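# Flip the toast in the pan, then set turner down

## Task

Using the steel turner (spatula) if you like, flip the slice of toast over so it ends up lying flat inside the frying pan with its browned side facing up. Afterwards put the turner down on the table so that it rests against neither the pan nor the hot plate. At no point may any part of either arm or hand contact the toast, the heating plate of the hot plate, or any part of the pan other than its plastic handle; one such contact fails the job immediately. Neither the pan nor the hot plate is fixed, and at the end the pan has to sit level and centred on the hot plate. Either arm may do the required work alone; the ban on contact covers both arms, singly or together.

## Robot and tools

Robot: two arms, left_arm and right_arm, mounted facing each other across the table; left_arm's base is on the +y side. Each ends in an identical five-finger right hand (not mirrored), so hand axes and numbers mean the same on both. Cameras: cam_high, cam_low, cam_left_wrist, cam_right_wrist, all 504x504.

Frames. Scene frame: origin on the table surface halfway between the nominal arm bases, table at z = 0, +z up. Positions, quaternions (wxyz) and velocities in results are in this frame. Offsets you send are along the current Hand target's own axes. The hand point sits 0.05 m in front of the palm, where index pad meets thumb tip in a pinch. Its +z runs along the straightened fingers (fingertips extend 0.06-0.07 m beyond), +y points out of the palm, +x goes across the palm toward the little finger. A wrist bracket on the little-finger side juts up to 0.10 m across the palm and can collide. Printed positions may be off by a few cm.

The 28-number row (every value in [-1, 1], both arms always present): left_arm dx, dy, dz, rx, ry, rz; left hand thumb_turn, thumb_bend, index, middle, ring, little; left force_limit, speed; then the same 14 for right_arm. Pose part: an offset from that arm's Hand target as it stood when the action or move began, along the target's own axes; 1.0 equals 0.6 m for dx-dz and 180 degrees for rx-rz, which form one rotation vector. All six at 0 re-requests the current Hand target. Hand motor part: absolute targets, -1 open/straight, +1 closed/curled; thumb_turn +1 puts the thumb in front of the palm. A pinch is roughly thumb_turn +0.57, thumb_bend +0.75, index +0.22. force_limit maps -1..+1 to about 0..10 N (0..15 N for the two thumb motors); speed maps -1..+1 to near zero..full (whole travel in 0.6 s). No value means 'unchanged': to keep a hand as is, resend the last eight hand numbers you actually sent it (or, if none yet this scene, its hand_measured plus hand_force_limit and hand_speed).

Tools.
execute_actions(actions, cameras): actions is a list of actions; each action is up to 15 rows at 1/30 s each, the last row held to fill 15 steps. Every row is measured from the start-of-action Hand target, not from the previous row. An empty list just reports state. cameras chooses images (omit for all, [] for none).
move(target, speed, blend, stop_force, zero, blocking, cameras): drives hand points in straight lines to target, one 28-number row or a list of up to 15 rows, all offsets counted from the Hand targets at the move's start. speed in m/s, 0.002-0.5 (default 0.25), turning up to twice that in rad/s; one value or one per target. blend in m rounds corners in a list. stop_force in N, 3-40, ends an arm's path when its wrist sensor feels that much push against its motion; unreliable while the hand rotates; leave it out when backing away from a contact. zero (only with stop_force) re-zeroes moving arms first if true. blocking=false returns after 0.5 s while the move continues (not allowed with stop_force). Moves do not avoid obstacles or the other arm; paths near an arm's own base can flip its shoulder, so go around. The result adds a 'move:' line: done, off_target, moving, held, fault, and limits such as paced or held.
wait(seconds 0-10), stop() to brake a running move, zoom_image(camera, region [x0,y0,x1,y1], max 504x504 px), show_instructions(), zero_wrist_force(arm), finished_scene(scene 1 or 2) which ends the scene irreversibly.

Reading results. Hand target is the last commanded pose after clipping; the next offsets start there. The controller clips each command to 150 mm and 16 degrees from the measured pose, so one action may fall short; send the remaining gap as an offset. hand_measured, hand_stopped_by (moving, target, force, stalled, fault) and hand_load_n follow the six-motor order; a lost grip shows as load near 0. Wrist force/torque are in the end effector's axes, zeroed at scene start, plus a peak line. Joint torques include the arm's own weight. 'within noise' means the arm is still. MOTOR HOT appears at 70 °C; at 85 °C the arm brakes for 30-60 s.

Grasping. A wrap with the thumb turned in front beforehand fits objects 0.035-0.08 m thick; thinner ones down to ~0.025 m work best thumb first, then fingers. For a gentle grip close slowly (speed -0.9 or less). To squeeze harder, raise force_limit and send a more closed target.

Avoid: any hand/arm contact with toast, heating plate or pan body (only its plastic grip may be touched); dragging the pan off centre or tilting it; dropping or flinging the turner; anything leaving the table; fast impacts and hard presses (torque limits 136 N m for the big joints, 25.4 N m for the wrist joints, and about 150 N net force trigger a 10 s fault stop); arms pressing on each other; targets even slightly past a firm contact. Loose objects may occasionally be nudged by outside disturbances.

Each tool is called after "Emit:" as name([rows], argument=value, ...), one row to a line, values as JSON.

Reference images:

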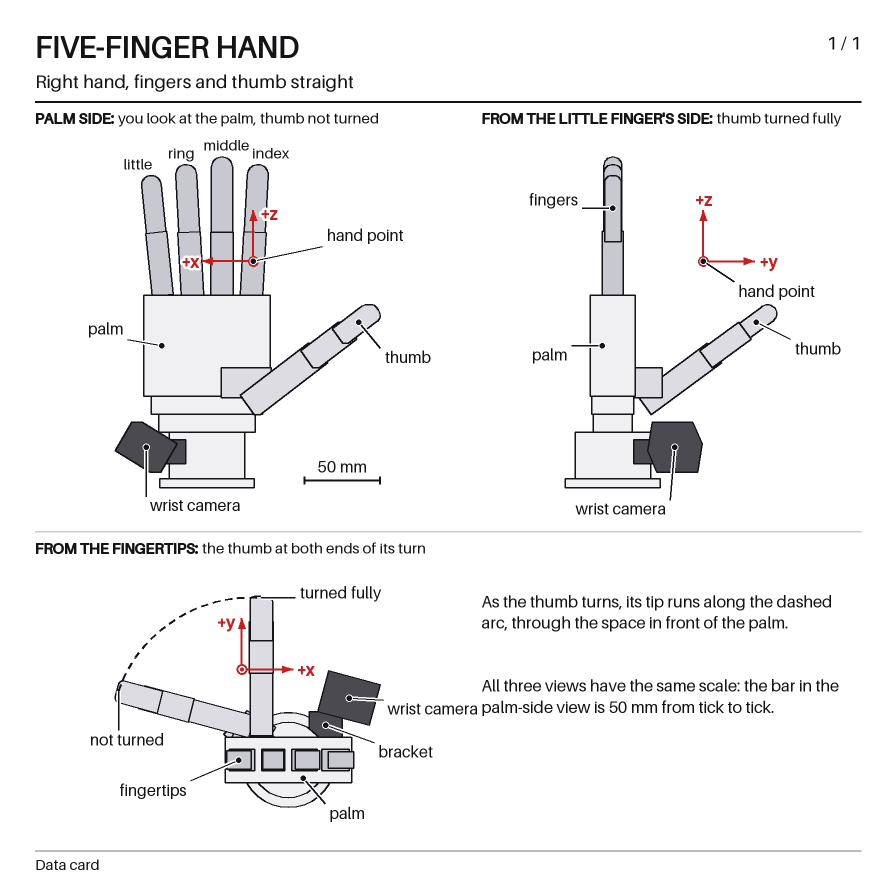

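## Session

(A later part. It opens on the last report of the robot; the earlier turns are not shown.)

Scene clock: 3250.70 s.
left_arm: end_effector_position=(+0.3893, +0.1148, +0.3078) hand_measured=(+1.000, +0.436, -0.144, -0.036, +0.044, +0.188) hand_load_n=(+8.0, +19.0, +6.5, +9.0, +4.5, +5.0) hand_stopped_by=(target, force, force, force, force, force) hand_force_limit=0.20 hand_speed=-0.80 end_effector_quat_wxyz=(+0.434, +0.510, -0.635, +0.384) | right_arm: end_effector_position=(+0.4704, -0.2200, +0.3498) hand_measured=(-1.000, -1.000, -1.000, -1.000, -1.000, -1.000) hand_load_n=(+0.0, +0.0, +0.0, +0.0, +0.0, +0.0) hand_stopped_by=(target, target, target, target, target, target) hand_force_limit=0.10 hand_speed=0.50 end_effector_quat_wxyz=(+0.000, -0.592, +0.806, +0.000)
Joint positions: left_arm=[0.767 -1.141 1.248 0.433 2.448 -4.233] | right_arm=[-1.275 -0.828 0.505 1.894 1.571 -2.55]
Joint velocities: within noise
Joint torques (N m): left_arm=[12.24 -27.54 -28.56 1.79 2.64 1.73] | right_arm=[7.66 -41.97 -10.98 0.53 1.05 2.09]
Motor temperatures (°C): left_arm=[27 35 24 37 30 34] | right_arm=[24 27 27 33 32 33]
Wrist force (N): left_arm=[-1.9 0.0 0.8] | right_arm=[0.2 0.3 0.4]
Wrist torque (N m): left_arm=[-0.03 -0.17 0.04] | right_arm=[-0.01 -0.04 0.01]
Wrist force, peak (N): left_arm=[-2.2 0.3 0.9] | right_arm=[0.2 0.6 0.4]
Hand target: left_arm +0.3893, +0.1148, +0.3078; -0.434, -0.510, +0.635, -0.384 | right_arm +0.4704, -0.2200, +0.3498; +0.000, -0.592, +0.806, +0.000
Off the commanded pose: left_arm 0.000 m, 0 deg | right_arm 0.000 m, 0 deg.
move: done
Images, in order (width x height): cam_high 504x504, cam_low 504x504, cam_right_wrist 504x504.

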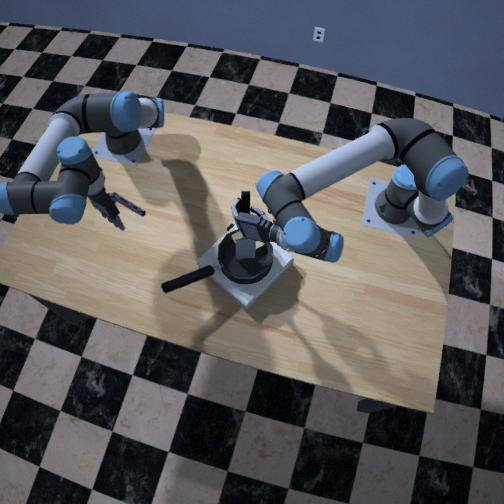

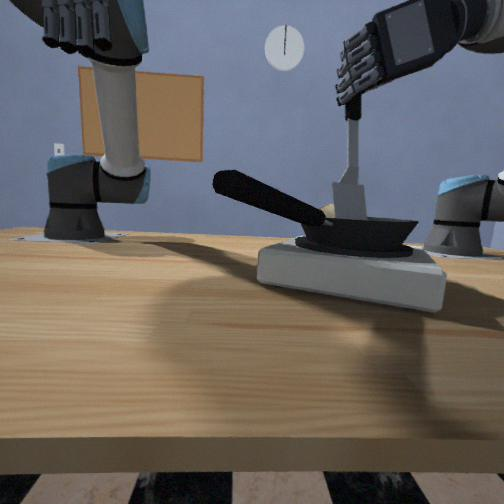

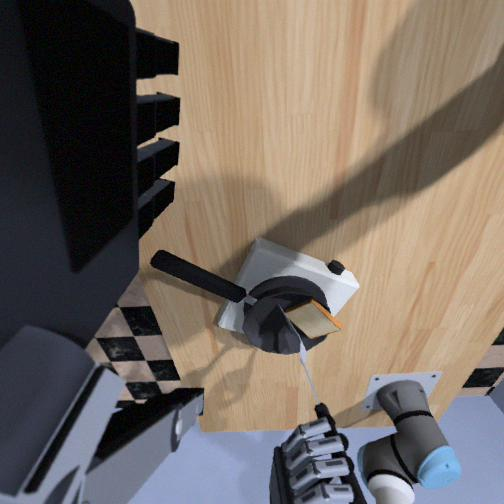

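Emit:
move([
  [0.0038,0.0178,0.0085,0,0,0,1,0.55,0.5,0.5,0.5,0.5,0.2,-0.8,0,0,0,0,0,0,-1,-1,-1,-1,-1,-1,0.1,0.5],
  [-0.0012,-0.0062,-0.0025,0,0,0,1,0.55,0.5,0.5,0.5,0.5,0.2,-0.8,0,0,0,0,0,0,-1,-1,-1,-1,-1,-1,0.1,0.5],
  [-0.0067,-0.0308,-0.0147,0,0,0,1,0.55,0.5,0.5,0.5,0.5,0.2,-0.8,0,0,0,0,0,0,-1,-1,-1,-1,-1,-1,0.1,0.5],
  [0.0877,-0.0353,-0.0476,0,0,0,1,0.55,0.5,0.5,0.5,0.5,0.2,-0.8,0,0,0,0,0,0,-1,-1,-1,-1,-1,-1,0.1,0.5],
], speed=[0.03,0.008,0.03,0.1], cameras=["cam_high","cam_low","cam_right_wrist"])

Emit:
zoom_image(camera="cam_high", region=[190, 180, 310, 300])

Emit:
zoom_image(camera="cam_right_wrist", region=[200, 225, 375, 400])

Emit:
zoom_image(camera="cam_low", region=[240, 150, 460, 330])

Scene clock: 3275.13 s.
left_arm: end_effector_position=(+0.4092, +0.1210, +0.3677) hand_measured=(+1.000, +0.436, -0.144, -0.036, +0.044, +0.188) hand_load_n=(+8.0, +19.0, +6.5, +9.5, +5.0, +4.5) hand_stopped_by=(target, force, force, force, force, force) hand_force_limit=0.20 hand_speed=-0.80 end_effector_quat_wxyz=(+0.434, +0.510, -0.635, +0.384) | right_arm: end_effector_position=(+0.4704, -0.2200, +0.3498) hand_measured=(-1.000, -1.000, -1.000, -1.000, -1.000, -1.000) hand_load_n=(+0.0, +0.0, +0.5, +0.0, +0.0, +0.0) hand_stopped_by=(target, target, target, target, target, target) hand_force_limit=0.10 hand_speed=0.50 end_effector_quat_wxyz=(+0.000, -0.592, +0.806, +0.000)
Joint positions: left_arm=[0.802 -1.102 1.039 0.624 2.478 -4.204] | right_arm=[-1.275 -0.828 0.505 1.894 1.571 -2.55]
Joint velocities: within noise
Joint torques (N m): left_arm=[-12.94 -42.91 -28.76 0.83 2.85 0.29] | right_arm=[7.51 -42.14 -10.69 0.61 1.11 2.17]
Motor temperatures (°C): left_arm=[27 35 24 37 30 34] | right_arm=[24 27 27 33 32 33]
Wrist force (N): left_arm=[-1.7 0.6 0.7] | right_arm=[0.2 0.0 0.2]
Wrist torque (N m): left_arm=[0.05 -0.18 0.04] | right_arm=[-0.03 -0.04 0.00]
Wrist force, peak (N): left_arm=[-3.1 -0.2 1.2] | right_arm=[0.2 0.1 0.7]
Hand target: left_arm +0.4092, +0.1210, +0.3678; -0.434, -0.510, +0.635, -0.384 | right_arm +0.4704, -0.2200, +0.3498; +0.000, -0.592, +0.806, +0.000
Off the commanded pose: left_arm 0.000 m, 0 deg | right_arm 0.000 m, 0 deg.
move: done
Images, in order (width x height): cam_high 504x504, cam_low 504x504, cam_right_wrist 504x504.

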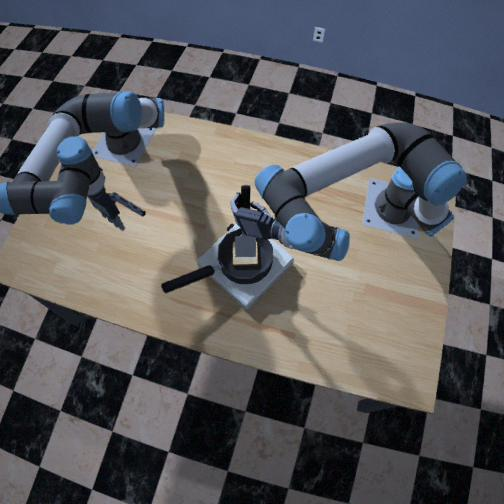

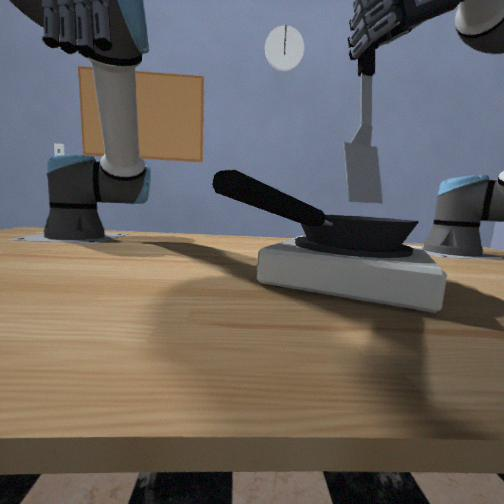

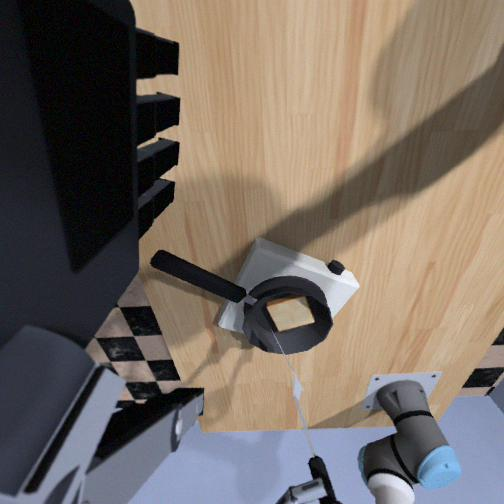

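Scaled by 4.200.

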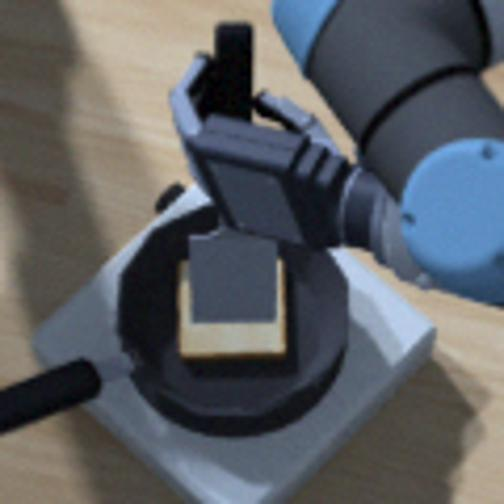

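Scaled by 2.880.

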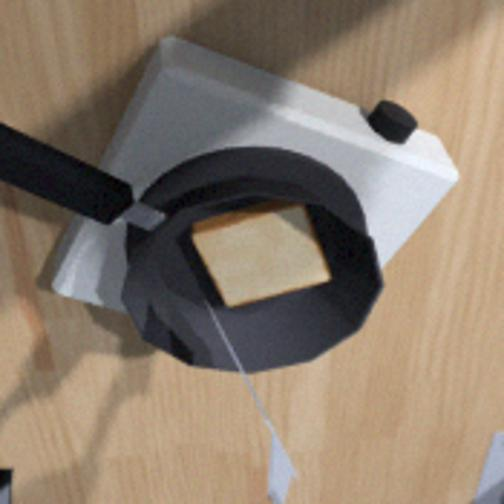

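Scaled by 2.291.

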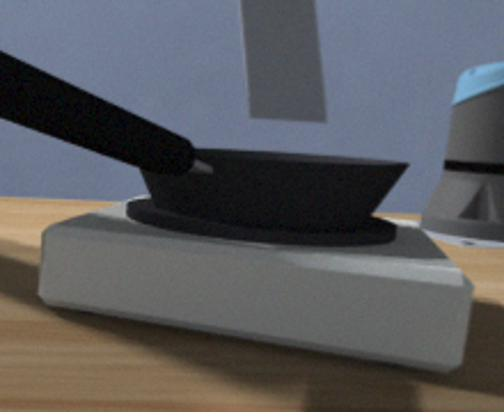

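Emit:
move(target=[0.1798,0.1450,0.1308,-0.2036,-0.1517,0.0991,1,0.55,0.5,0.5,0.5,0.5,0.2,-0.8,0,0,0,0,0,0,-1,-1,-1,-1,-1,-1,0.1,0.5], speed=0.2, cameras=["cam_high","cam_low","cam_right_wrist"])

Scene clock: 3398.90 s.
left_arm: end_effector_position=(+0.3660, +0.0861, +0.3954) hand_measured=(+1.000, +0.436, -0.144, -0.036, +0.044, +0.188) hand_load_n=(+8.0, +19.0, +6.0, +9.0, +5.0, +5.0) hand_stopped_by=(target, force, force, force, force, force) hand_force_limit=0.20 hand_speed=-0.80 end_effector_quat_wxyz=(+0.409, +0.447, -0.743, +0.283) | right_arm: end_effector_position=(+0.4704, -0.2200, +0.3498) hand_measured=(-1.000, -1.000, -1.000, -1.000, -1.000, -1.000) hand_load_n=(+0.0, +0.0, +0.0, +0.0, +0.0, +0.0) hand_stopped_by=(target, target, target, target, target, target) hand_force_limit=0.10 hand_speed=0.50 end_effector_quat_wxyz=(+0.000, -0.592, +0.806, +0.000)
Joint positions: left_arm=[0.685 -0.818 0.458 1.295 2.463 -3.838] | right_arm=[-1.275 -0.828 0.505 1.894 1.571 -2.55]
Joint velocities: within noise
Joint torques (N m): left_arm=[11.09 -55.56 -26.14 0.35 3.03 -1.71] | right_arm=[7.32 -42.37 -10.57 0.52 1.05 2.22]
Motor temperatures (°C): left_arm=[27 35 24 37 30 34] | right_arm=[24 27 27 33 32 33]
Wrist force (N): left_arm=[-1.5 -0.2 0.9] | right_arm=[-0.1 0.2 0.3]
Wrist torque (N m): left_arm=[0.00 -0.20 0.08] | right_arm=[-0.01 0.01 -0.02]
Wrist force, peak (N): left_arm=[2.2 0.7 5.4] | right_arm=[0.0 0.4 0.6]
Hand target: left_arm +0.3661, +0.0861, +0.3955; -0.409, -0.447, +0.743, -0.283 (not the last commanded pose) | right_arm +0.4704, -0.2200, +0.3498; +0.000, -0.592, +0.806, +0.000
Off the commanded pose: left_arm 0.097 m, 30 deg | right_arm 0.000 m, 0 deg.
move: held (left_arm; a check stopped the path); limits=held
pose unreachable (left arm): on one or more control steps of this call, first in action 0 (counted from 0), this arm could not follow its commanded pose, so it was not sent that pose on those steps. It may still have moved: this result reports where it is.
cause: moving toward the commanded pose would bring two parts of the arm too close to each other (joints 4 (wrist 1) to 6 (wrist 3) lie between them).
Images, in order (width x height): cam_high 504x504, cam_low 504x504, cam_right_wrist 504x504.

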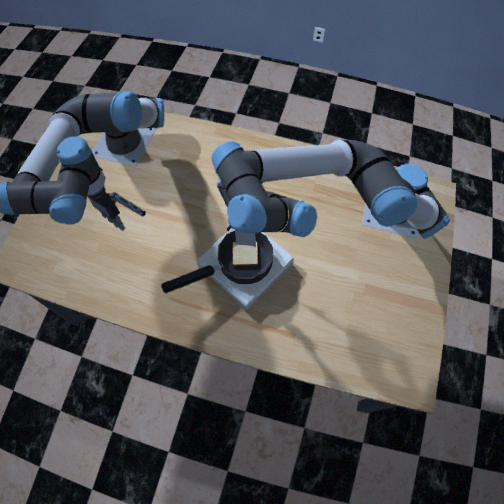

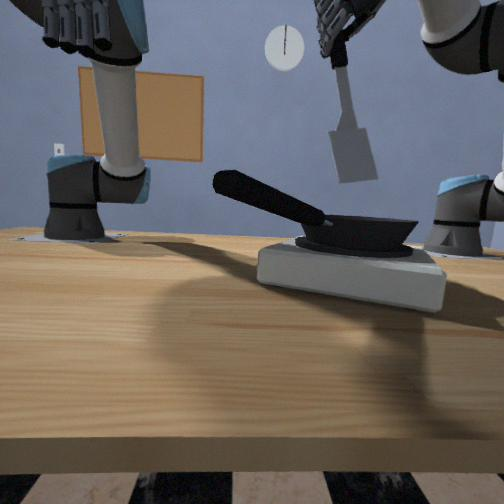

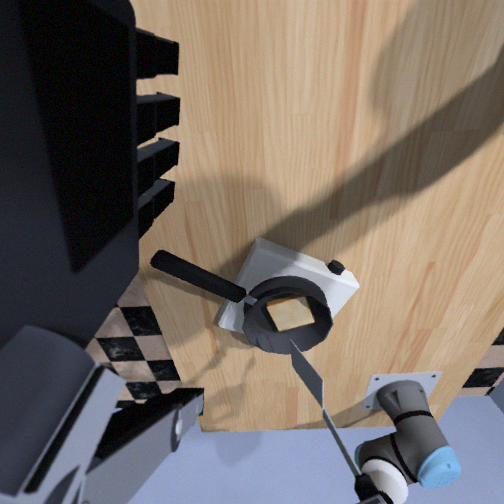

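Emit:
move(target=[0.1137,-0.0118,0.1130,0.0641,-0.0951,-0.0943,1,0.55,0.5,0.5,0.5,0.5,0.2,-0.8,0,0,0,0,0,0,-1,-1,-1,-1,-1,-1,0.1,0.5], speed=0.2, cameras=["cam_high"])

Scene clock: 3426.20 s.
left_arm: end_effector_position=(+0.3295, +0.0010, +0.4197) hand_measured=(+1.000, +0.436, -0.144, -0.036, +0.044, +0.188) hand_load_n=(+8.0, +18.5, +7.0, +9.5, +5.0, +4.5) hand_stopped_by=(target, force, force, force, force, force) hand_force_limit=0.20 hand_speed=-0.80 end_effector_quat_wxyz=(+0.301, +0.629, -0.663, +0.272) | right_arm: end_effector_position=(+0.4704, -0.2200, +0.3498) hand_measured=(-1.000, -1.000, -1.000, -1.000, -1.000, -1.000) hand_load_n=(+0.0, +0.0, +0.0, +0.0, +0.0, +0.0) hand_stopped_by=(target, target, target, target, target, target) hand_force_limit=0.10 hand_speed=0.50 end_effector_quat_wxyz=(+0.000, -0.592, +0.806, +0.000)
Joint positions: left_arm=[0.462 -0.699 0.035 1.481 1.972 -4.343] | right_arm=[-1.275 -0.828 0.505 1.894 1.571 -2.55]
Joint velocities: within noise
Joint torques (N m): left_arm=[3.89 -37.64 -15.19 2.27 -1.48 -1.93] | right_arm=[7.49 -42.55 -10.03 0.6 1.01 2.14]
Motor temperatures (°C): left_arm=[27 35 24 37 30 34] | right_arm=[24 27 27 33 32 33]
Wrist force (N): left_arm=[-1.4 0.2 1.4] | right_arm=[0.0 0.2 0.2]
Wrist torque (N m): left_arm=[0.04 -0.07 0.03] | right_arm=[-0.01 0.00 -0.01]
Wrist force, peak (N): left_arm=[-1.8 0.3 1.7] | right_arm=[-0.2 0.1 0.7]
Hand target: left_arm +0.3303, +0.0001, +0.4205; +0.285, +0.627, -0.690, +0.223 | right_arm +0.4704, -0.2200, +0.3498; +0.000, -0.592, +0.806, +0.000
Off the commanded pose: left_arm 0.001 m, 7 deg | right_arm 0.000 m, 0 deg.
elbow stopped short (left arm): the move would have taken joint 3 (elbow) straighter than the controller allows.
move: off_target (left_arm)
Images, in order (width x height): cam_high 504x504.

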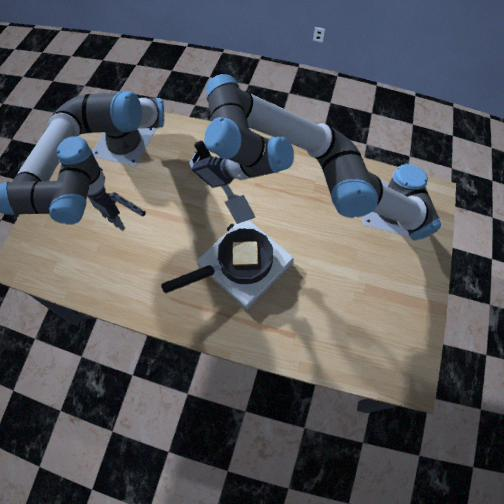

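Emit:
move(target=[-0.1978,-0.1225,-0.1423,0.1150,0.1565,-0.0397,1,0.55,0.5,0.5,0.5,0.5,0.2,-0.8,0,0,0,0,0,0,-1,-1,-1,-1,-1,-1,0.1,0.5], speed=0.2, cameras=["cam_high","cam_low","cam_right_wrist"])

Emit:
zoom_image(camera="cam_high", region=[190, 180, 310, 300])

Scene clock: 3496.10 s.
left_arm: end_effector_position=(+0.4189, +0.1361, +0.3999) hand_measured=(+1.000, +0.436, -0.144, -0.036, +0.044, +0.188) hand_load_n=(+8.0, +19.0, +6.5, +9.5, +5.0, +5.0) hand_stopped_by=(target, force, force, force, force, force) hand_force_limit=0.20 hand_speed=-0.80 end_effector_quat_wxyz=(+0.341, +0.636, -0.509, +0.469) end_effector_velocity=(+0.000, +0.000, +0.000) end_effector_angular_velocity=(-0.002, -0.001, -0.001) | right_arm: end_effector_position=(+0.4704, -0.2200, +0.3498) hand_measured=(-1.000, -1.000, -1.000, -1.000, -1.000, -1.000) hand_load_n=(+0.0, +0.0, +0.0, +0.0, +0.0, +0.0) hand_stopped_by=(target, target, target, target, target, target) hand_force_limit=0.10 hand_speed=0.50 end_effector_quat_wxyz=(+0.000, -0.592, +0.806, +0.000)
Joint positions: left_arm=[0.722 -1.389 1.322 0.438 2.013 -4.5] | right_arm=[-1.275 -0.828 0.505 1.894 1.571 -2.55]
Joint velocities: left_arm=[0 -0.001 0.003 -0.005 0.001 0] | right_arm=[within noise]
Joint torques (N m): left_arm=[-1.45 -35.58 -17.21 -2.89 -1.57 0.51] | right_arm=[7.18 -42.85 -10.31 0.6 1.08 2.13]
Motor temperatures (°C): left_arm=[27 35 24 37 30 34] | right_arm=[24 27 27 33 32 33]
Wrist force (N): left_arm=[-1.7 0.0 0.9] | right_arm=[0.0 -0.1 0.4]
Wrist torque (N m): left_arm=[-0.04 -0.19 0.04] | right_arm=[-0.06 -0.01 -0.02]
Wrist force, peak (N): left_arm=[-0.7 0.7 2.6] | right_arm=[-0.1 0.4 0.7]
Hand target: left_arm +0.4190, +0.1361, +0.3999; +0.341, +0.636, -0.509, +0.469 | right_arm +0.4704, -0.2200, +0.3498; +0.000, -0.592, +0.806, +0.000
Off the commanded pose: left_arm 0.000 m, 0 deg | right_arm 0.000 m, 0 deg.
move: done
Images, in order (width x height): cam_high 504x504, cam_low 504x504, cam_right_wrist 504x504.

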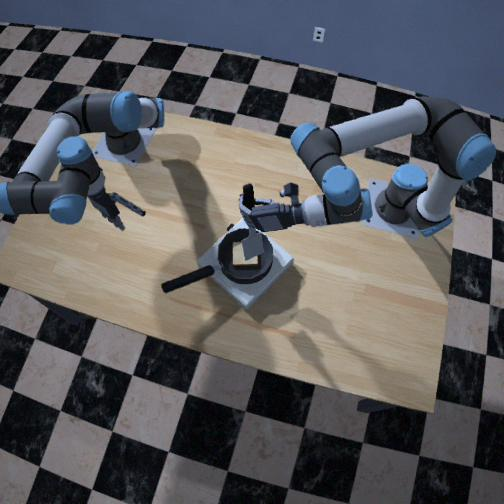

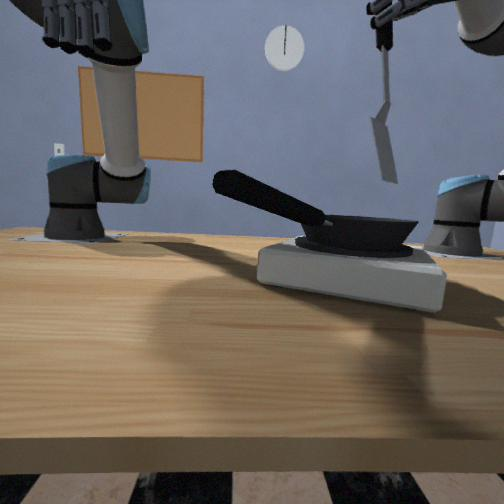

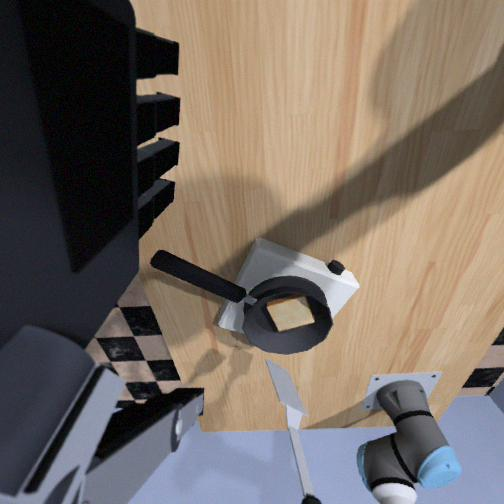

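Scaled by 4.200.

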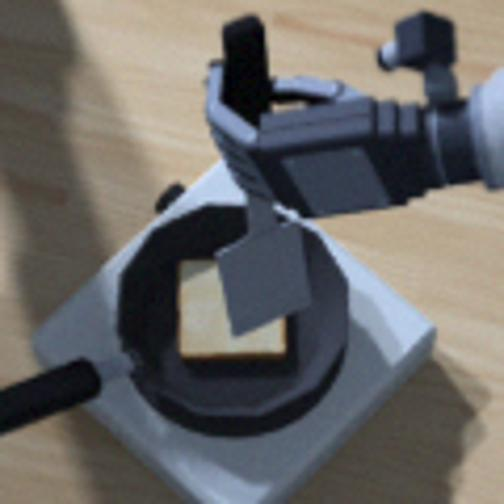

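Emit:
move(target=[-0.1448,0.0070,0.0504,0,0,0,1,0.55,0.5,0.5,0.5,0.5,0.2,-0.8,0,0,0,0,0,0,-1,-1,-1,-1,-1,-1,0.1,0.5], speed=0.06, stop_force=4, cameras=["cam_high"])

Emit:
zoom_image(camera="cam_high", region=[190, 180, 310, 300])

Scene clock: 3508.73 s.
left_arm: end_effector_position=(+0.4189, +0.1361, +0.3078) hand_measured=(+1.000, +0.436, -0.144, -0.036, +0.044, +0.188) hand_load_n=(+7.5, +19.0, +6.5, +9.0, +4.5, +5.0) hand_stopped_by=(target, force, force, force, force, force) hand_force_limit=0.20 hand_speed=-0.80 end_effector_quat_wxyz=(+0.341, +0.636, -0.509, +0.469) | right_arm: end_effector_position=(+0.4704, -0.2200, +0.3498) hand_measured=(-1.000, -1.000, -1.000, -1.000, -1.000, -1.000) hand_load_n=(+0.0, +0.0, +0.0, +0.0, +0.0, +0.0) hand_stopped_by=(target, target, target, target, target, target) hand_force_limit=0.10 hand_speed=0.50 end_effector_quat_wxyz=(+0.000, -0.592, +0.806, +0.000)
Joint positions: left_arm=[0.722 -1.378 1.545 0.205 2.013 -4.5] | right_arm=[-1.275 -0.828 0.505 1.894 1.571 -2.55]
Joint velocities: within noise
Joint torques (N m): left_arm=[-12.61 -39.65 -17.25 -2.29 -1.29 -1.41] | right_arm=[7.38 -43.4 -10.37 0.44 1.04 2.17]
Motor temperatures (°C): left_arm=[27 35 24 37 30 34] | right_arm=[24 27 27 33 32 33]
Wrist force (N): left_arm=[-1.8 0.2 0.6] | right_arm=[0.1 0.2 0.4]
Wrist torque (N m): left_arm=[0.01 -0.16 0.03] | right_arm=[-0.02 -0.02 -0.01]
Wrist force, peak (N): left_arm=[-2.5 0.5 0.9] | right_arm=[0.2 0.5 0.6]
Hand target: left_arm +0.4189, +0.1361, +0.3078; +0.341, +0.636, -0.509, +0.469 | right_arm +0.4704, -0.2200, +0.3498; +0.000, -0.592, +0.806, +0.000
Off the commanded pose: left_arm 0.000 m, 0 deg | right_arm 0.000 m, 0 deg.
move: done
Images, in order (width x height): cam_high 504x504.

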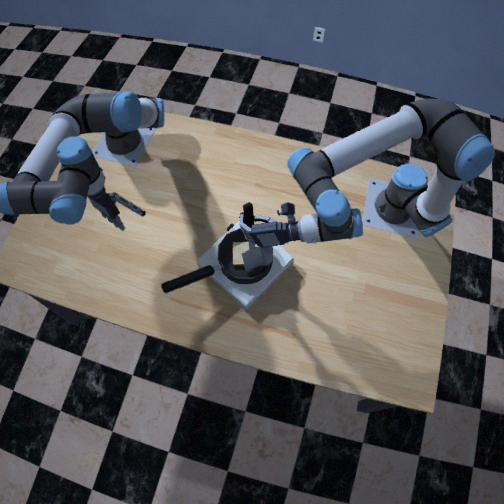

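Scaled by 4.200.

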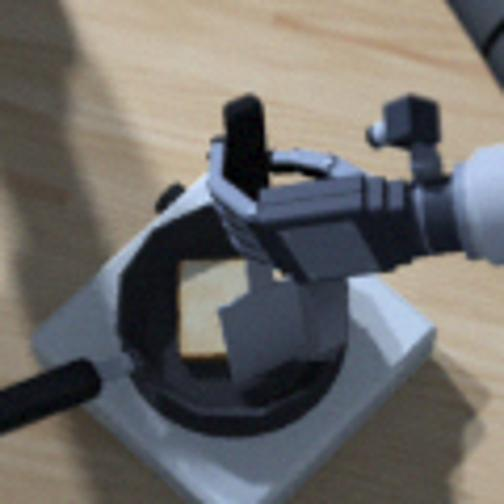

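Emit:
move(target=[0.0095,0.0401,0.0218,0,0,0,1,0.55,0.5,0.5,0.5,0.5,0.2,-0.8,0,0,0,0,0,0,-1,-1,-1,-1,-1,-1,0.1,0.5], speed=0.04, stop_force=5, cameras=["cam_high","cam_right_wrist"])

Emit:
zoom_image(camera="cam_high", region=[190, 180, 310, 300])

Emit:
zoom_image(camera="cam_right_wrist", region=[200, 225, 375, 400])

Scene clock: 3520.27 s.
left_arm: end_effector_position=(+0.3991, +0.1163, +0.3078) hand_measured=(+1.000, +0.436, -0.144, -0.036, +0.044, +0.188) hand_load_n=(+7.5, +19.0, +6.5, +9.0, +5.0, +4.5) hand_stopped_by=(target, force, force, force, force, force) hand_force_limit=0.20 hand_speed=-0.80 end_effector_quat_wxyz=(+0.341, +0.636, -0.509, +0.469) | right_arm: end_effector_position=(+0.4704, -0.2200, +0.3498) hand_measured=(-1.000, -1.000, -1.000, -1.000, -1.000, -1.000) hand_load_n=(+0.0, +0.0, +0.0, +0.0, +0.0, +0.0) hand_stopped_by=(target, target, target, target, target, target) hand_force_limit=0.10 hand_speed=0.50 end_effector_quat_wxyz=(+0.000, -0.592, +0.806, +0.000)
Joint positions: left_arm=[0.657 -1.395 1.565 0.192 1.952 -4.526] | right_arm=[-1.275 -0.828 0.505 1.894 1.571 -2.55]
Joint velocities: within noise
Joint torques (N m): left_arm=[12.77 -18.82 -30.74 0.82 1.62 1.56] | right_arm=[7.38 -43.2 -10.35 0.55 0.89 2.11]
Motor temperatures (°C): left_arm=[27 35 24 37 30 34] | right_arm=[24 27 27 33 32 33]
Wrist force (N): left_arm=[-2.3 0.1 0.8] | right_arm=[0.2 0.1 0.3]
Wrist torque (N m): left_arm=[-0.01 -0.14 0.02] | right_arm=[-0.04 -0.03 -0.01]
Wrist force, peak (N): left_arm=[-2.5 0.2 0.9] | right_arm=[0.2 0.5 0.4]
Hand target: left_arm +0.3991, +0.1163, +0.3078; +0.341, +0.636, -0.509, +0.469 | right_arm +0.4704, -0.2200, +0.3498; +0.000, -0.592, +0.806, +0.000
Off the commanded pose: left_arm 0.000 m, 0 deg | right_arm 0.000 m, 0 deg.
move: done
Images, in order (width x height): cam_high 504x504, cam_right_wrist 504x504.

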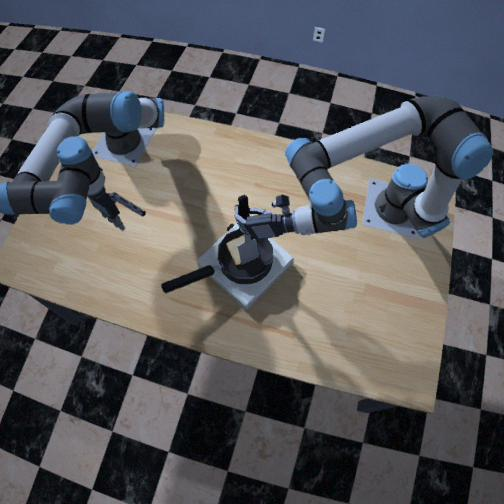

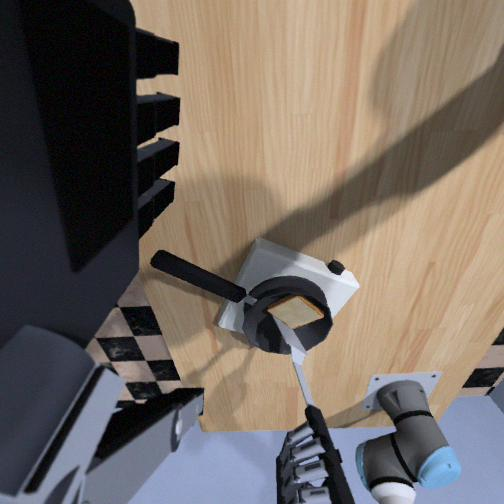

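Scaled by 4.200.

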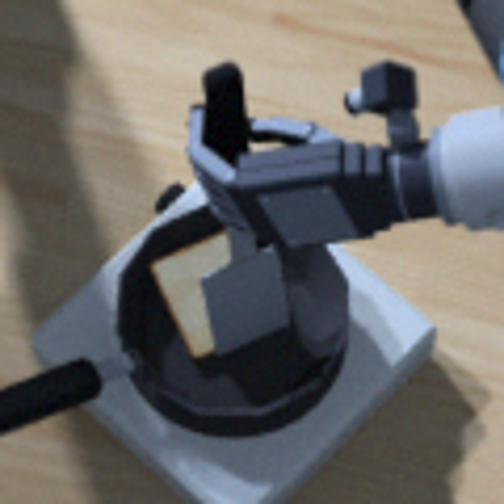

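Scaled by 2.880.

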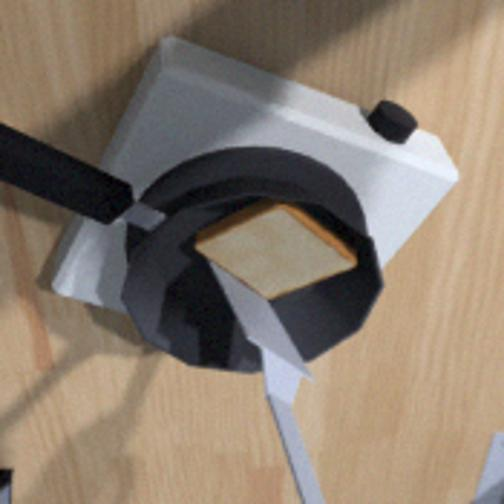

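Emit:
move(target=[-0.0057,-0.0345,-0.0178,0.0996,-0.0048,-0.0347,1,0.55,0.5,0.5,0.5,0.5,0.2,-0.8,0,0,0,0,0,0,-1,-1,-1,-1,-1,-1,0.1,0.5], speed=0.06, cameras=["cam_high","cam_right_wrist"])

Emit:
zoom_image(camera="cam_high", region=[190, 180, 310, 300])

Emit:
zoom_image(camera="cam_right_wrist", region=[200, 225, 375, 400])

Scene clock: 3554.80 s.
left_arm: end_effector_position=(+0.4162, +0.1322, +0.3090) hand_measured=(+1.000, +0.436, -0.144, -0.036, +0.044, +0.188) hand_load_n=(+7.5, +19.0, +6.5, +9.5, +4.5, +5.0) hand_stopped_by=(target, force, force, force, force, force) hand_force_limit=0.20 hand_speed=-0.80 end_effector_quat_wxyz=(+0.259, +0.711, -0.397, +0.519) | right_arm: end_effector_position=(+0.4704, -0.2200, +0.3498) hand_measured=(-1.000, -1.000, -1.000, -1.000, -1.000, -1.000) hand_load_n=(+0.0, +0.0, +0.0, +0.0, +0.0, +0.0) hand_stopped_by=(target, target, target, target, target, target) hand_force_limit=0.10 hand_speed=0.50 end_effector_quat_wxyz=(+0.000, -0.592, +0.806, +0.000)
Joint positions: left_arm=[0.541 -1.521 1.7 0.156 1.53 -4.68] | right_arm=[-1.275 -0.828 0.505 1.894 1.571 -2.55]
Joint velocities: within noise
Joint torques (N m): left_arm=[13.27 -14.21 -28.51 0.48 0.65 1.47] | right_arm=[7.39 -43.39 -10.32 0.52 0.94 2.1]
Motor temperatures (°C): left_arm=[27 35 24 37 30 34] | right_arm=[24 27 27 33 32 33]
Wrist force (N): left_arm=[-1.5 -0.2 1.0] | right_arm=[0.3 0.2 0.5]
Wrist torque (N m): left_arm=[-0.06 -0.21 0.05] | right_arm=[-0.02 -0.05 0.01]
Wrist force, peak (N): left_arm=[-2.6 -0.1 0.9] | right_arm=[0.3 0.6 0.6]
Hand target: left_arm +0.4163, +0.1323, +0.3090; +0.258, +0.712, -0.397, +0.519 | right_arm +0.4704, -0.2200, +0.3498; +0.000, -0.592, +0.806, +0.000
Off the commanded pose: left_arm 0.000 m, 0 deg | right_arm 0.000 m, 0 deg.
move: done
Images, in order (width x height): cam_high 504x504, cam_right_wrist 504x504.

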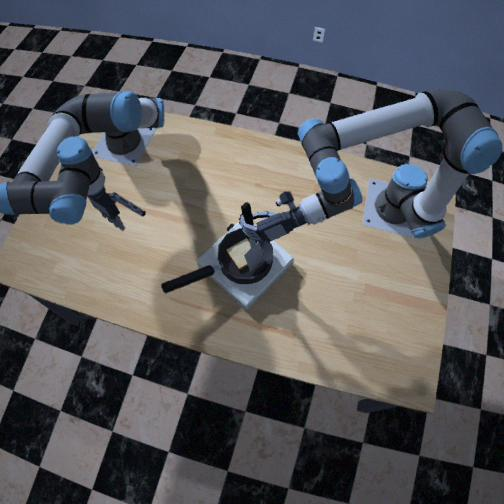

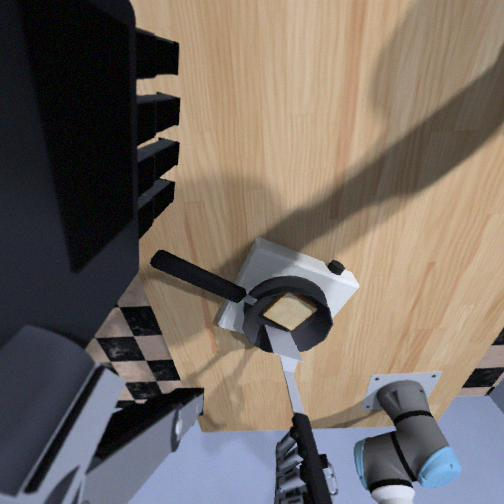

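Scaled by 4.200.

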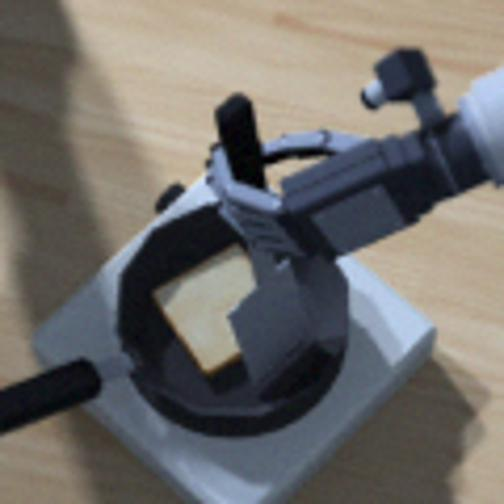

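Scaled by 2.880.

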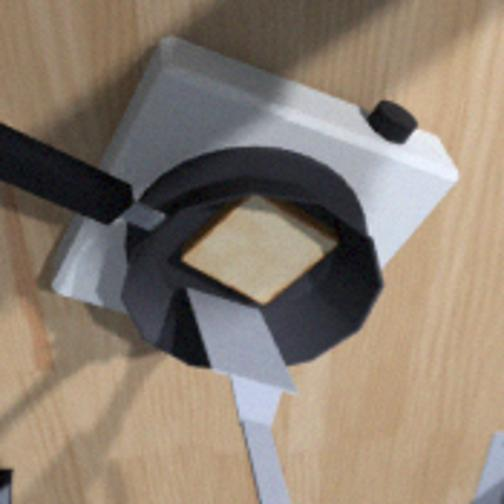

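Emit:
move(target=[0.0075,0.0420,0.0156,0,0,0,1,0.55,0.5,0.5,0.5,0.5,0.2,-0.8,0,0,0,0,0,0,-1,-1,-1,-1,-1,-1,0.1,0.5], speed=0.04, stop_force=5, cameras=["cam_high","cam_right_wrist"])

Emit:
zoom_image(camera="cam_high", region=[190, 180, 310, 300])

Emit:
zoom_image(camera="cam_right_wrist", region=[200, 225, 375, 400])

Scene clock: 3575.80 s.
left_arm: end_effector_position=(+0.4009, +0.1098, +0.3090) hand_measured=(+1.000, +0.436, -0.144, -0.036, +0.044, +0.188) hand_load_n=(+8.0, +19.0, +6.0, +9.0, +5.0, +5.0) hand_stopped_by=(target, force, force, force, force, force) hand_force_limit=0.20 hand_speed=-0.80 end_effector_quat_wxyz=(+0.258, +0.712, -0.397, +0.519) | right_arm: end_effector_position=(+0.4704, -0.2200, +0.3498) hand_measured=(-1.000, -1.000, -1.000, -1.000, -1.000, -1.000) hand_load_n=(+0.0, +0.0, +0.0, +0.0, +0.0, +0.0) hand_stopped_by=(target, target, target, target, target, target) hand_force_limit=0.10 hand_speed=0.50 end_effector_quat_wxyz=(+0.000, -0.592, +0.806, +0.000)
Joint positions: left_arm=[0.476 -1.513 1.692 0.158 1.469 -4.701] | right_arm=[-1.275 -0.828 0.505 1.894 1.571 -2.55]
Joint velocities: within noise
Joint torques (N m): left_arm=[12.68 -33.65 -16.77 -1.81 1.11 1.53] | right_arm=[7.3 -44.05 -10.08 0.56 0.97 2.1]
Motor temperatures (°C): left_arm=[27 35 24 37 30 34] | right_arm=[24 27 27 33 32 33]
Wrist force (N): left_arm=[-1.7 0.0 0.6] | right_arm=[0.0 -0.3 0.2]
Wrist torque (N m): left_arm=[0.00 -0.18 0.06] | right_arm=[-0.08 0.00 -0.02]
Wrist force, peak (N): left_arm=[-2.6 -0.1 0.7] | right_arm=[0.4 0.4 0.5]
Hand target: left_arm +0.4009, +0.1098, +0.3090; +0.258, +0.712, -0.397, +0.519 | right_arm +0.4704, -0.2200, +0.3498; +0.000, -0.592, +0.806, +0.000
Off the commanded pose: left_arm 0.000 m, 0 deg | right_arm 0.000 m, 0 deg.
move: done
Images, in order (width x height): cam_high 504x504, cam_right_wrist 504x504.

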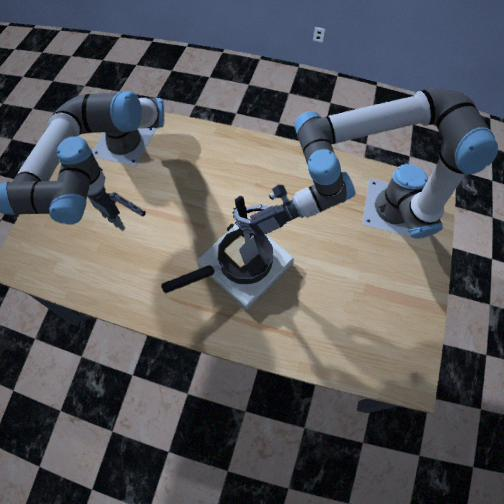

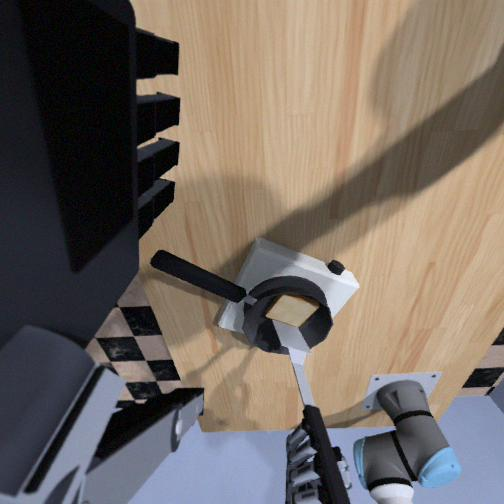

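Scaled by 4.200.

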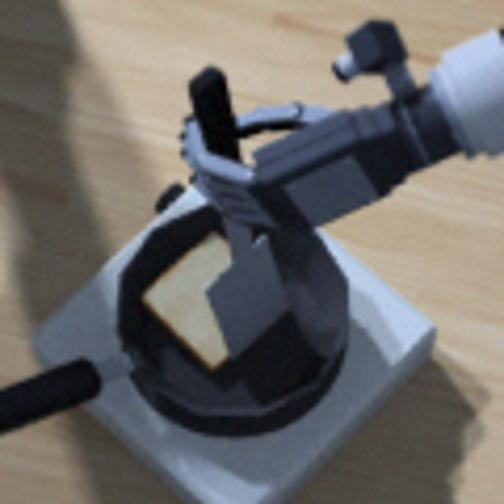

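Scaled by 2.880.

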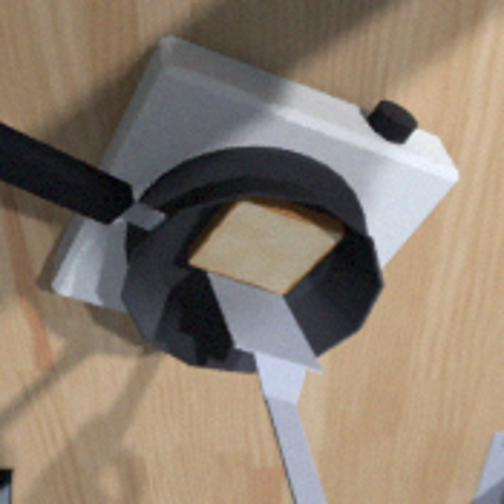

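Emit:
move([
  [0.0123,0.0517,0.0282,0,0,0,1,0.55,0.5,0.5,0.5,0.5,0.2,-0.8,0,0,0,0,0,0,-1,-1,-1,-1,-1,-1,0.1,0.5],
  [-0.0048,-0.0200,-0.0110,0,0,0,1,0.55,0.5,0.5,0.5,0.5,0.2,-0.8,0,0,0,0,0,0,-1,-1,-1,-1,-1,-1,0.1,0.5],
  [0.1368,-0.0268,-0.0603,0,0,0,1,0.55,0.5,0.5,0.5,0.5,0.2,-0.8,0,0,0,0,0,0,-1,-1,-1,-1,-1,-1,0.1,0.5],
], speed=[0.04,0.2,0.15], cameras=["cam_high","cam_right_wrist"])

Emit:
zoom_image(camera="cam_high", region=[190, 180, 310, 300])

Emit:
zoom_image(camera="cam_right_wrist", region=[200, 225, 375, 400])

Scene clock: 3595.60 s.
left_arm: end_effector_position=(+0.4071, +0.1224, +0.3990) hand_measured=(+1.000, +0.436, -0.144, -0.036, +0.044, +0.188) hand_load_n=(+8.0, +19.0, +6.5, +9.0, +5.0, +5.0) hand_stopped_by=(target, force, force, force, force, force) hand_force_limit=0.20 hand_speed=-0.80 end_effector_quat_wxyz=(+0.258, +0.712, -0.397, +0.519) | right_arm: end_effector_position=(+0.4704, -0.2200, +0.3498) hand_measured=(-1.000, -1.000, -1.000, -1.000, -1.000, -1.000) hand_load_n=(+0.0, +0.0, +0.0, +0.0, +0.0, +0.0) hand_stopped_by=(target, target, target, target, target, target) hand_force_limit=0.10 hand_speed=0.50 end_effector_quat_wxyz=(+0.000, -0.592, +0.806, +0.000)
Joint positions: left_arm=[0.506 -1.536 1.486 0.386 1.497 -4.691] | right_arm=[-1.275 -0.828 0.505 1.894 1.571 -2.55]
Joint velocities: within noise
Joint torques (N m): left_arm=[13.16 -21.92 -28.56 0.68 1.31 1.63] | right_arm=[7.72 -44.24 -10.37 0.51 0.91 2.15]
Motor temperatures (°C): left_arm=[27 35 24 37 30 34] | right_arm=[24 27 27 33 32 33]
Wrist force (N): left_arm=[-1.6 0.3 1.0] | right_arm=[-0.3 0.2 0.2]
Wrist torque (N m): left_arm=[0.00 -0.21 0.07] | right_arm=[0.00 0.04 -0.03]
Wrist force, peak (N): left_arm=[-3.7 -0.8 1.1] | right_arm=[0.3 -0.1 0.8]
Hand target: left_arm +0.4071, +0.1224, +0.3991; +0.258, +0.712, -0.397, +0.519 | right_arm +0.4704, -0.2200, +0.3498; +0.000, -0.592, +0.806, +0.000
Off the commanded pose: left_arm 0.000 m, 0 deg | right_arm 0.000 m, 0 deg.
move: done
Images, in order (width x height): cam_high 504x504, cam_right_wrist 504x504.

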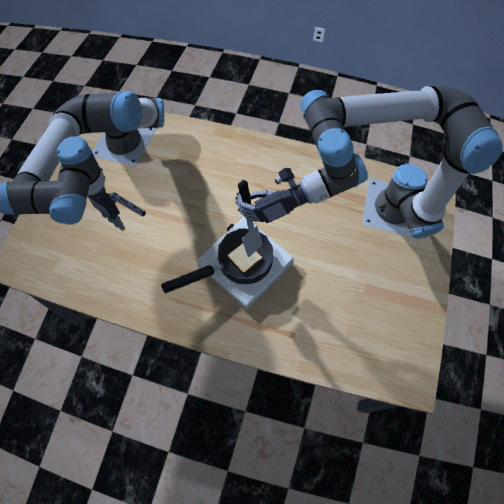

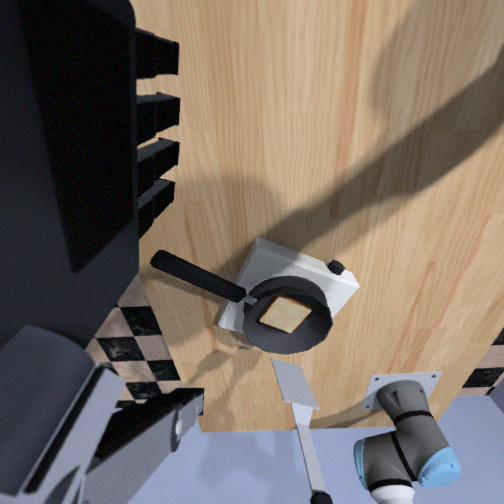

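Scaled by 4.200.

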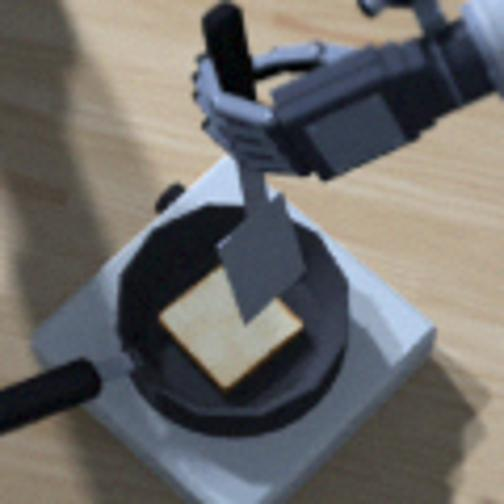

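Scaled by 2.880.

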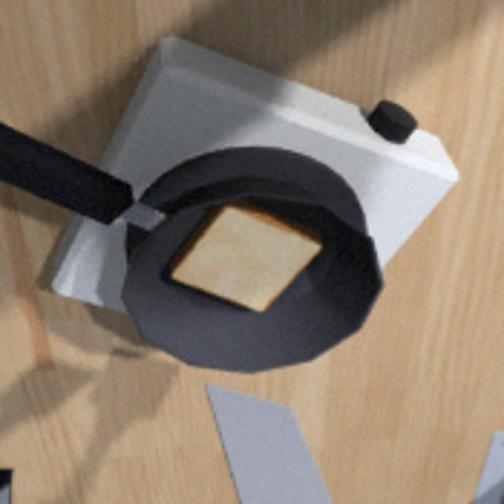

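Emit:
move(target=[-0.0222,0.2397,0.1780,0.0290,-0.0565,0.0912,1,0.55,0.5,0.5,0.5,0.5,0.2,-0.8,0,0,0,0,0,0,-1,-1,-1,-1,-1,-1,0.1,0.5], speed=0.15, cameras=["cam_high","cam_right_wrist"])

Emit:
zoom_image(camera="cam_high", region=[190, 180, 310, 300])

Scene clock: 3618.67 s.
left_arm: end_effector_position=(+0.3421, -0.0361, +0.3451) hand_measured=(+1.000, +0.436, -0.144, -0.036, +0.044, +0.188) hand_load_n=(+8.0, +19.0, +6.5, +9.0, +4.5, +4.5) hand_stopped_by=(target, force, force, force, force, force) hand_force_limit=0.20 hand_speed=-0.80 end_effector_quat_wxyz=(+0.113, +0.702, -0.492, +0.503) | right_arm: end_effector_position=(+0.4704, -0.2200, +0.3498) hand_measured=(-1.000, -1.000, -1.000, -1.000, -1.000, -1.000) hand_load_n=(+0.0, +0.0, +0.0, +0.0, +0.0, +0.0) hand_stopped_by=(target, target, target, target, target, target) hand_force_limit=0.10 hand_speed=0.50 end_effector_quat_wxyz=(+0.000, -0.592, +0.806, +0.000)
Joint positions: left_arm=[0.157 -1.205 1.121 0.645 1.078 -4.611] | right_arm=[-1.275 -0.828 0.505 1.894 1.571 -2.55]
Joint velocities: within noise
Joint torques (N m): left_arm=[-1.47 -26.74 -28.47 0.17 -1.96 -1.24] | right_arm=[7.73 -44.3 -10.38 0.63 0.83 1.98]
Motor temperatures (°C): left_arm=[27 35 24 37 30 34] | right_arm=[24 27 27 33 32 33]
Wrist force (N): left_arm=[-1.5 0.2 1.6] | right_arm=[0.1 0.0 0.3]
Wrist torque (N m): left_arm=[-0.14 -0.15 -0.03] | right_arm=[-0.04 -0.02 -0.01]
Wrist force, peak (N): left_arm=[-0.8 2.0 2.0] | right_arm=[0.1 0.3 0.8]
Hand target: left_arm +0.3421, -0.0361, +0.3451; +0.113, +0.702, -0.492, +0.503 | right_arm +0.4704, -0.2200, +0.3498; +0.000, -0.592, +0.806, +0.000
Off the commanded pose: left_arm 0.000 m, 0 deg | right_arm 0.000 m, 0 deg.
move: done
Images, in order (width x height): cam_high 504x504, cam_right_wrist 504x504.

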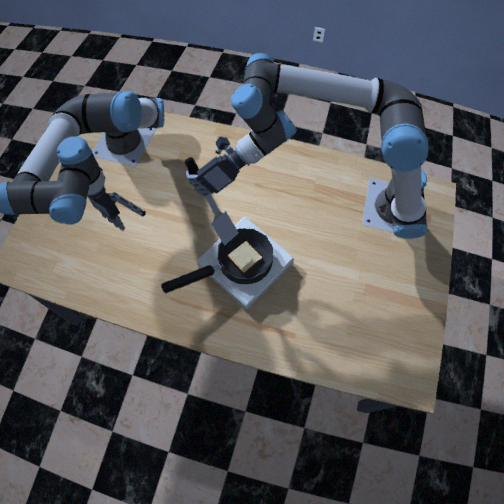

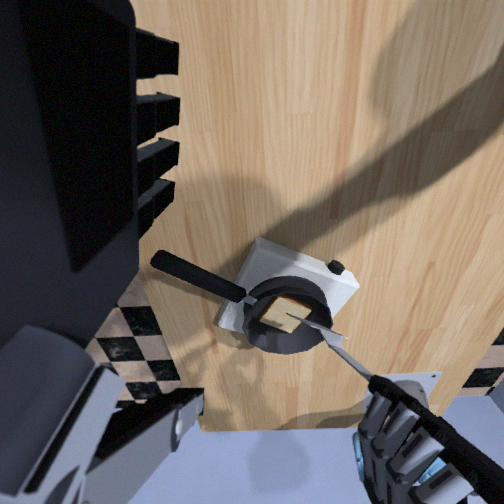

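Scaled by 4.200.

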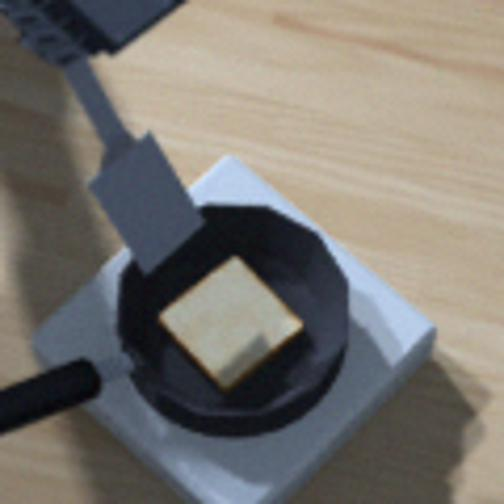

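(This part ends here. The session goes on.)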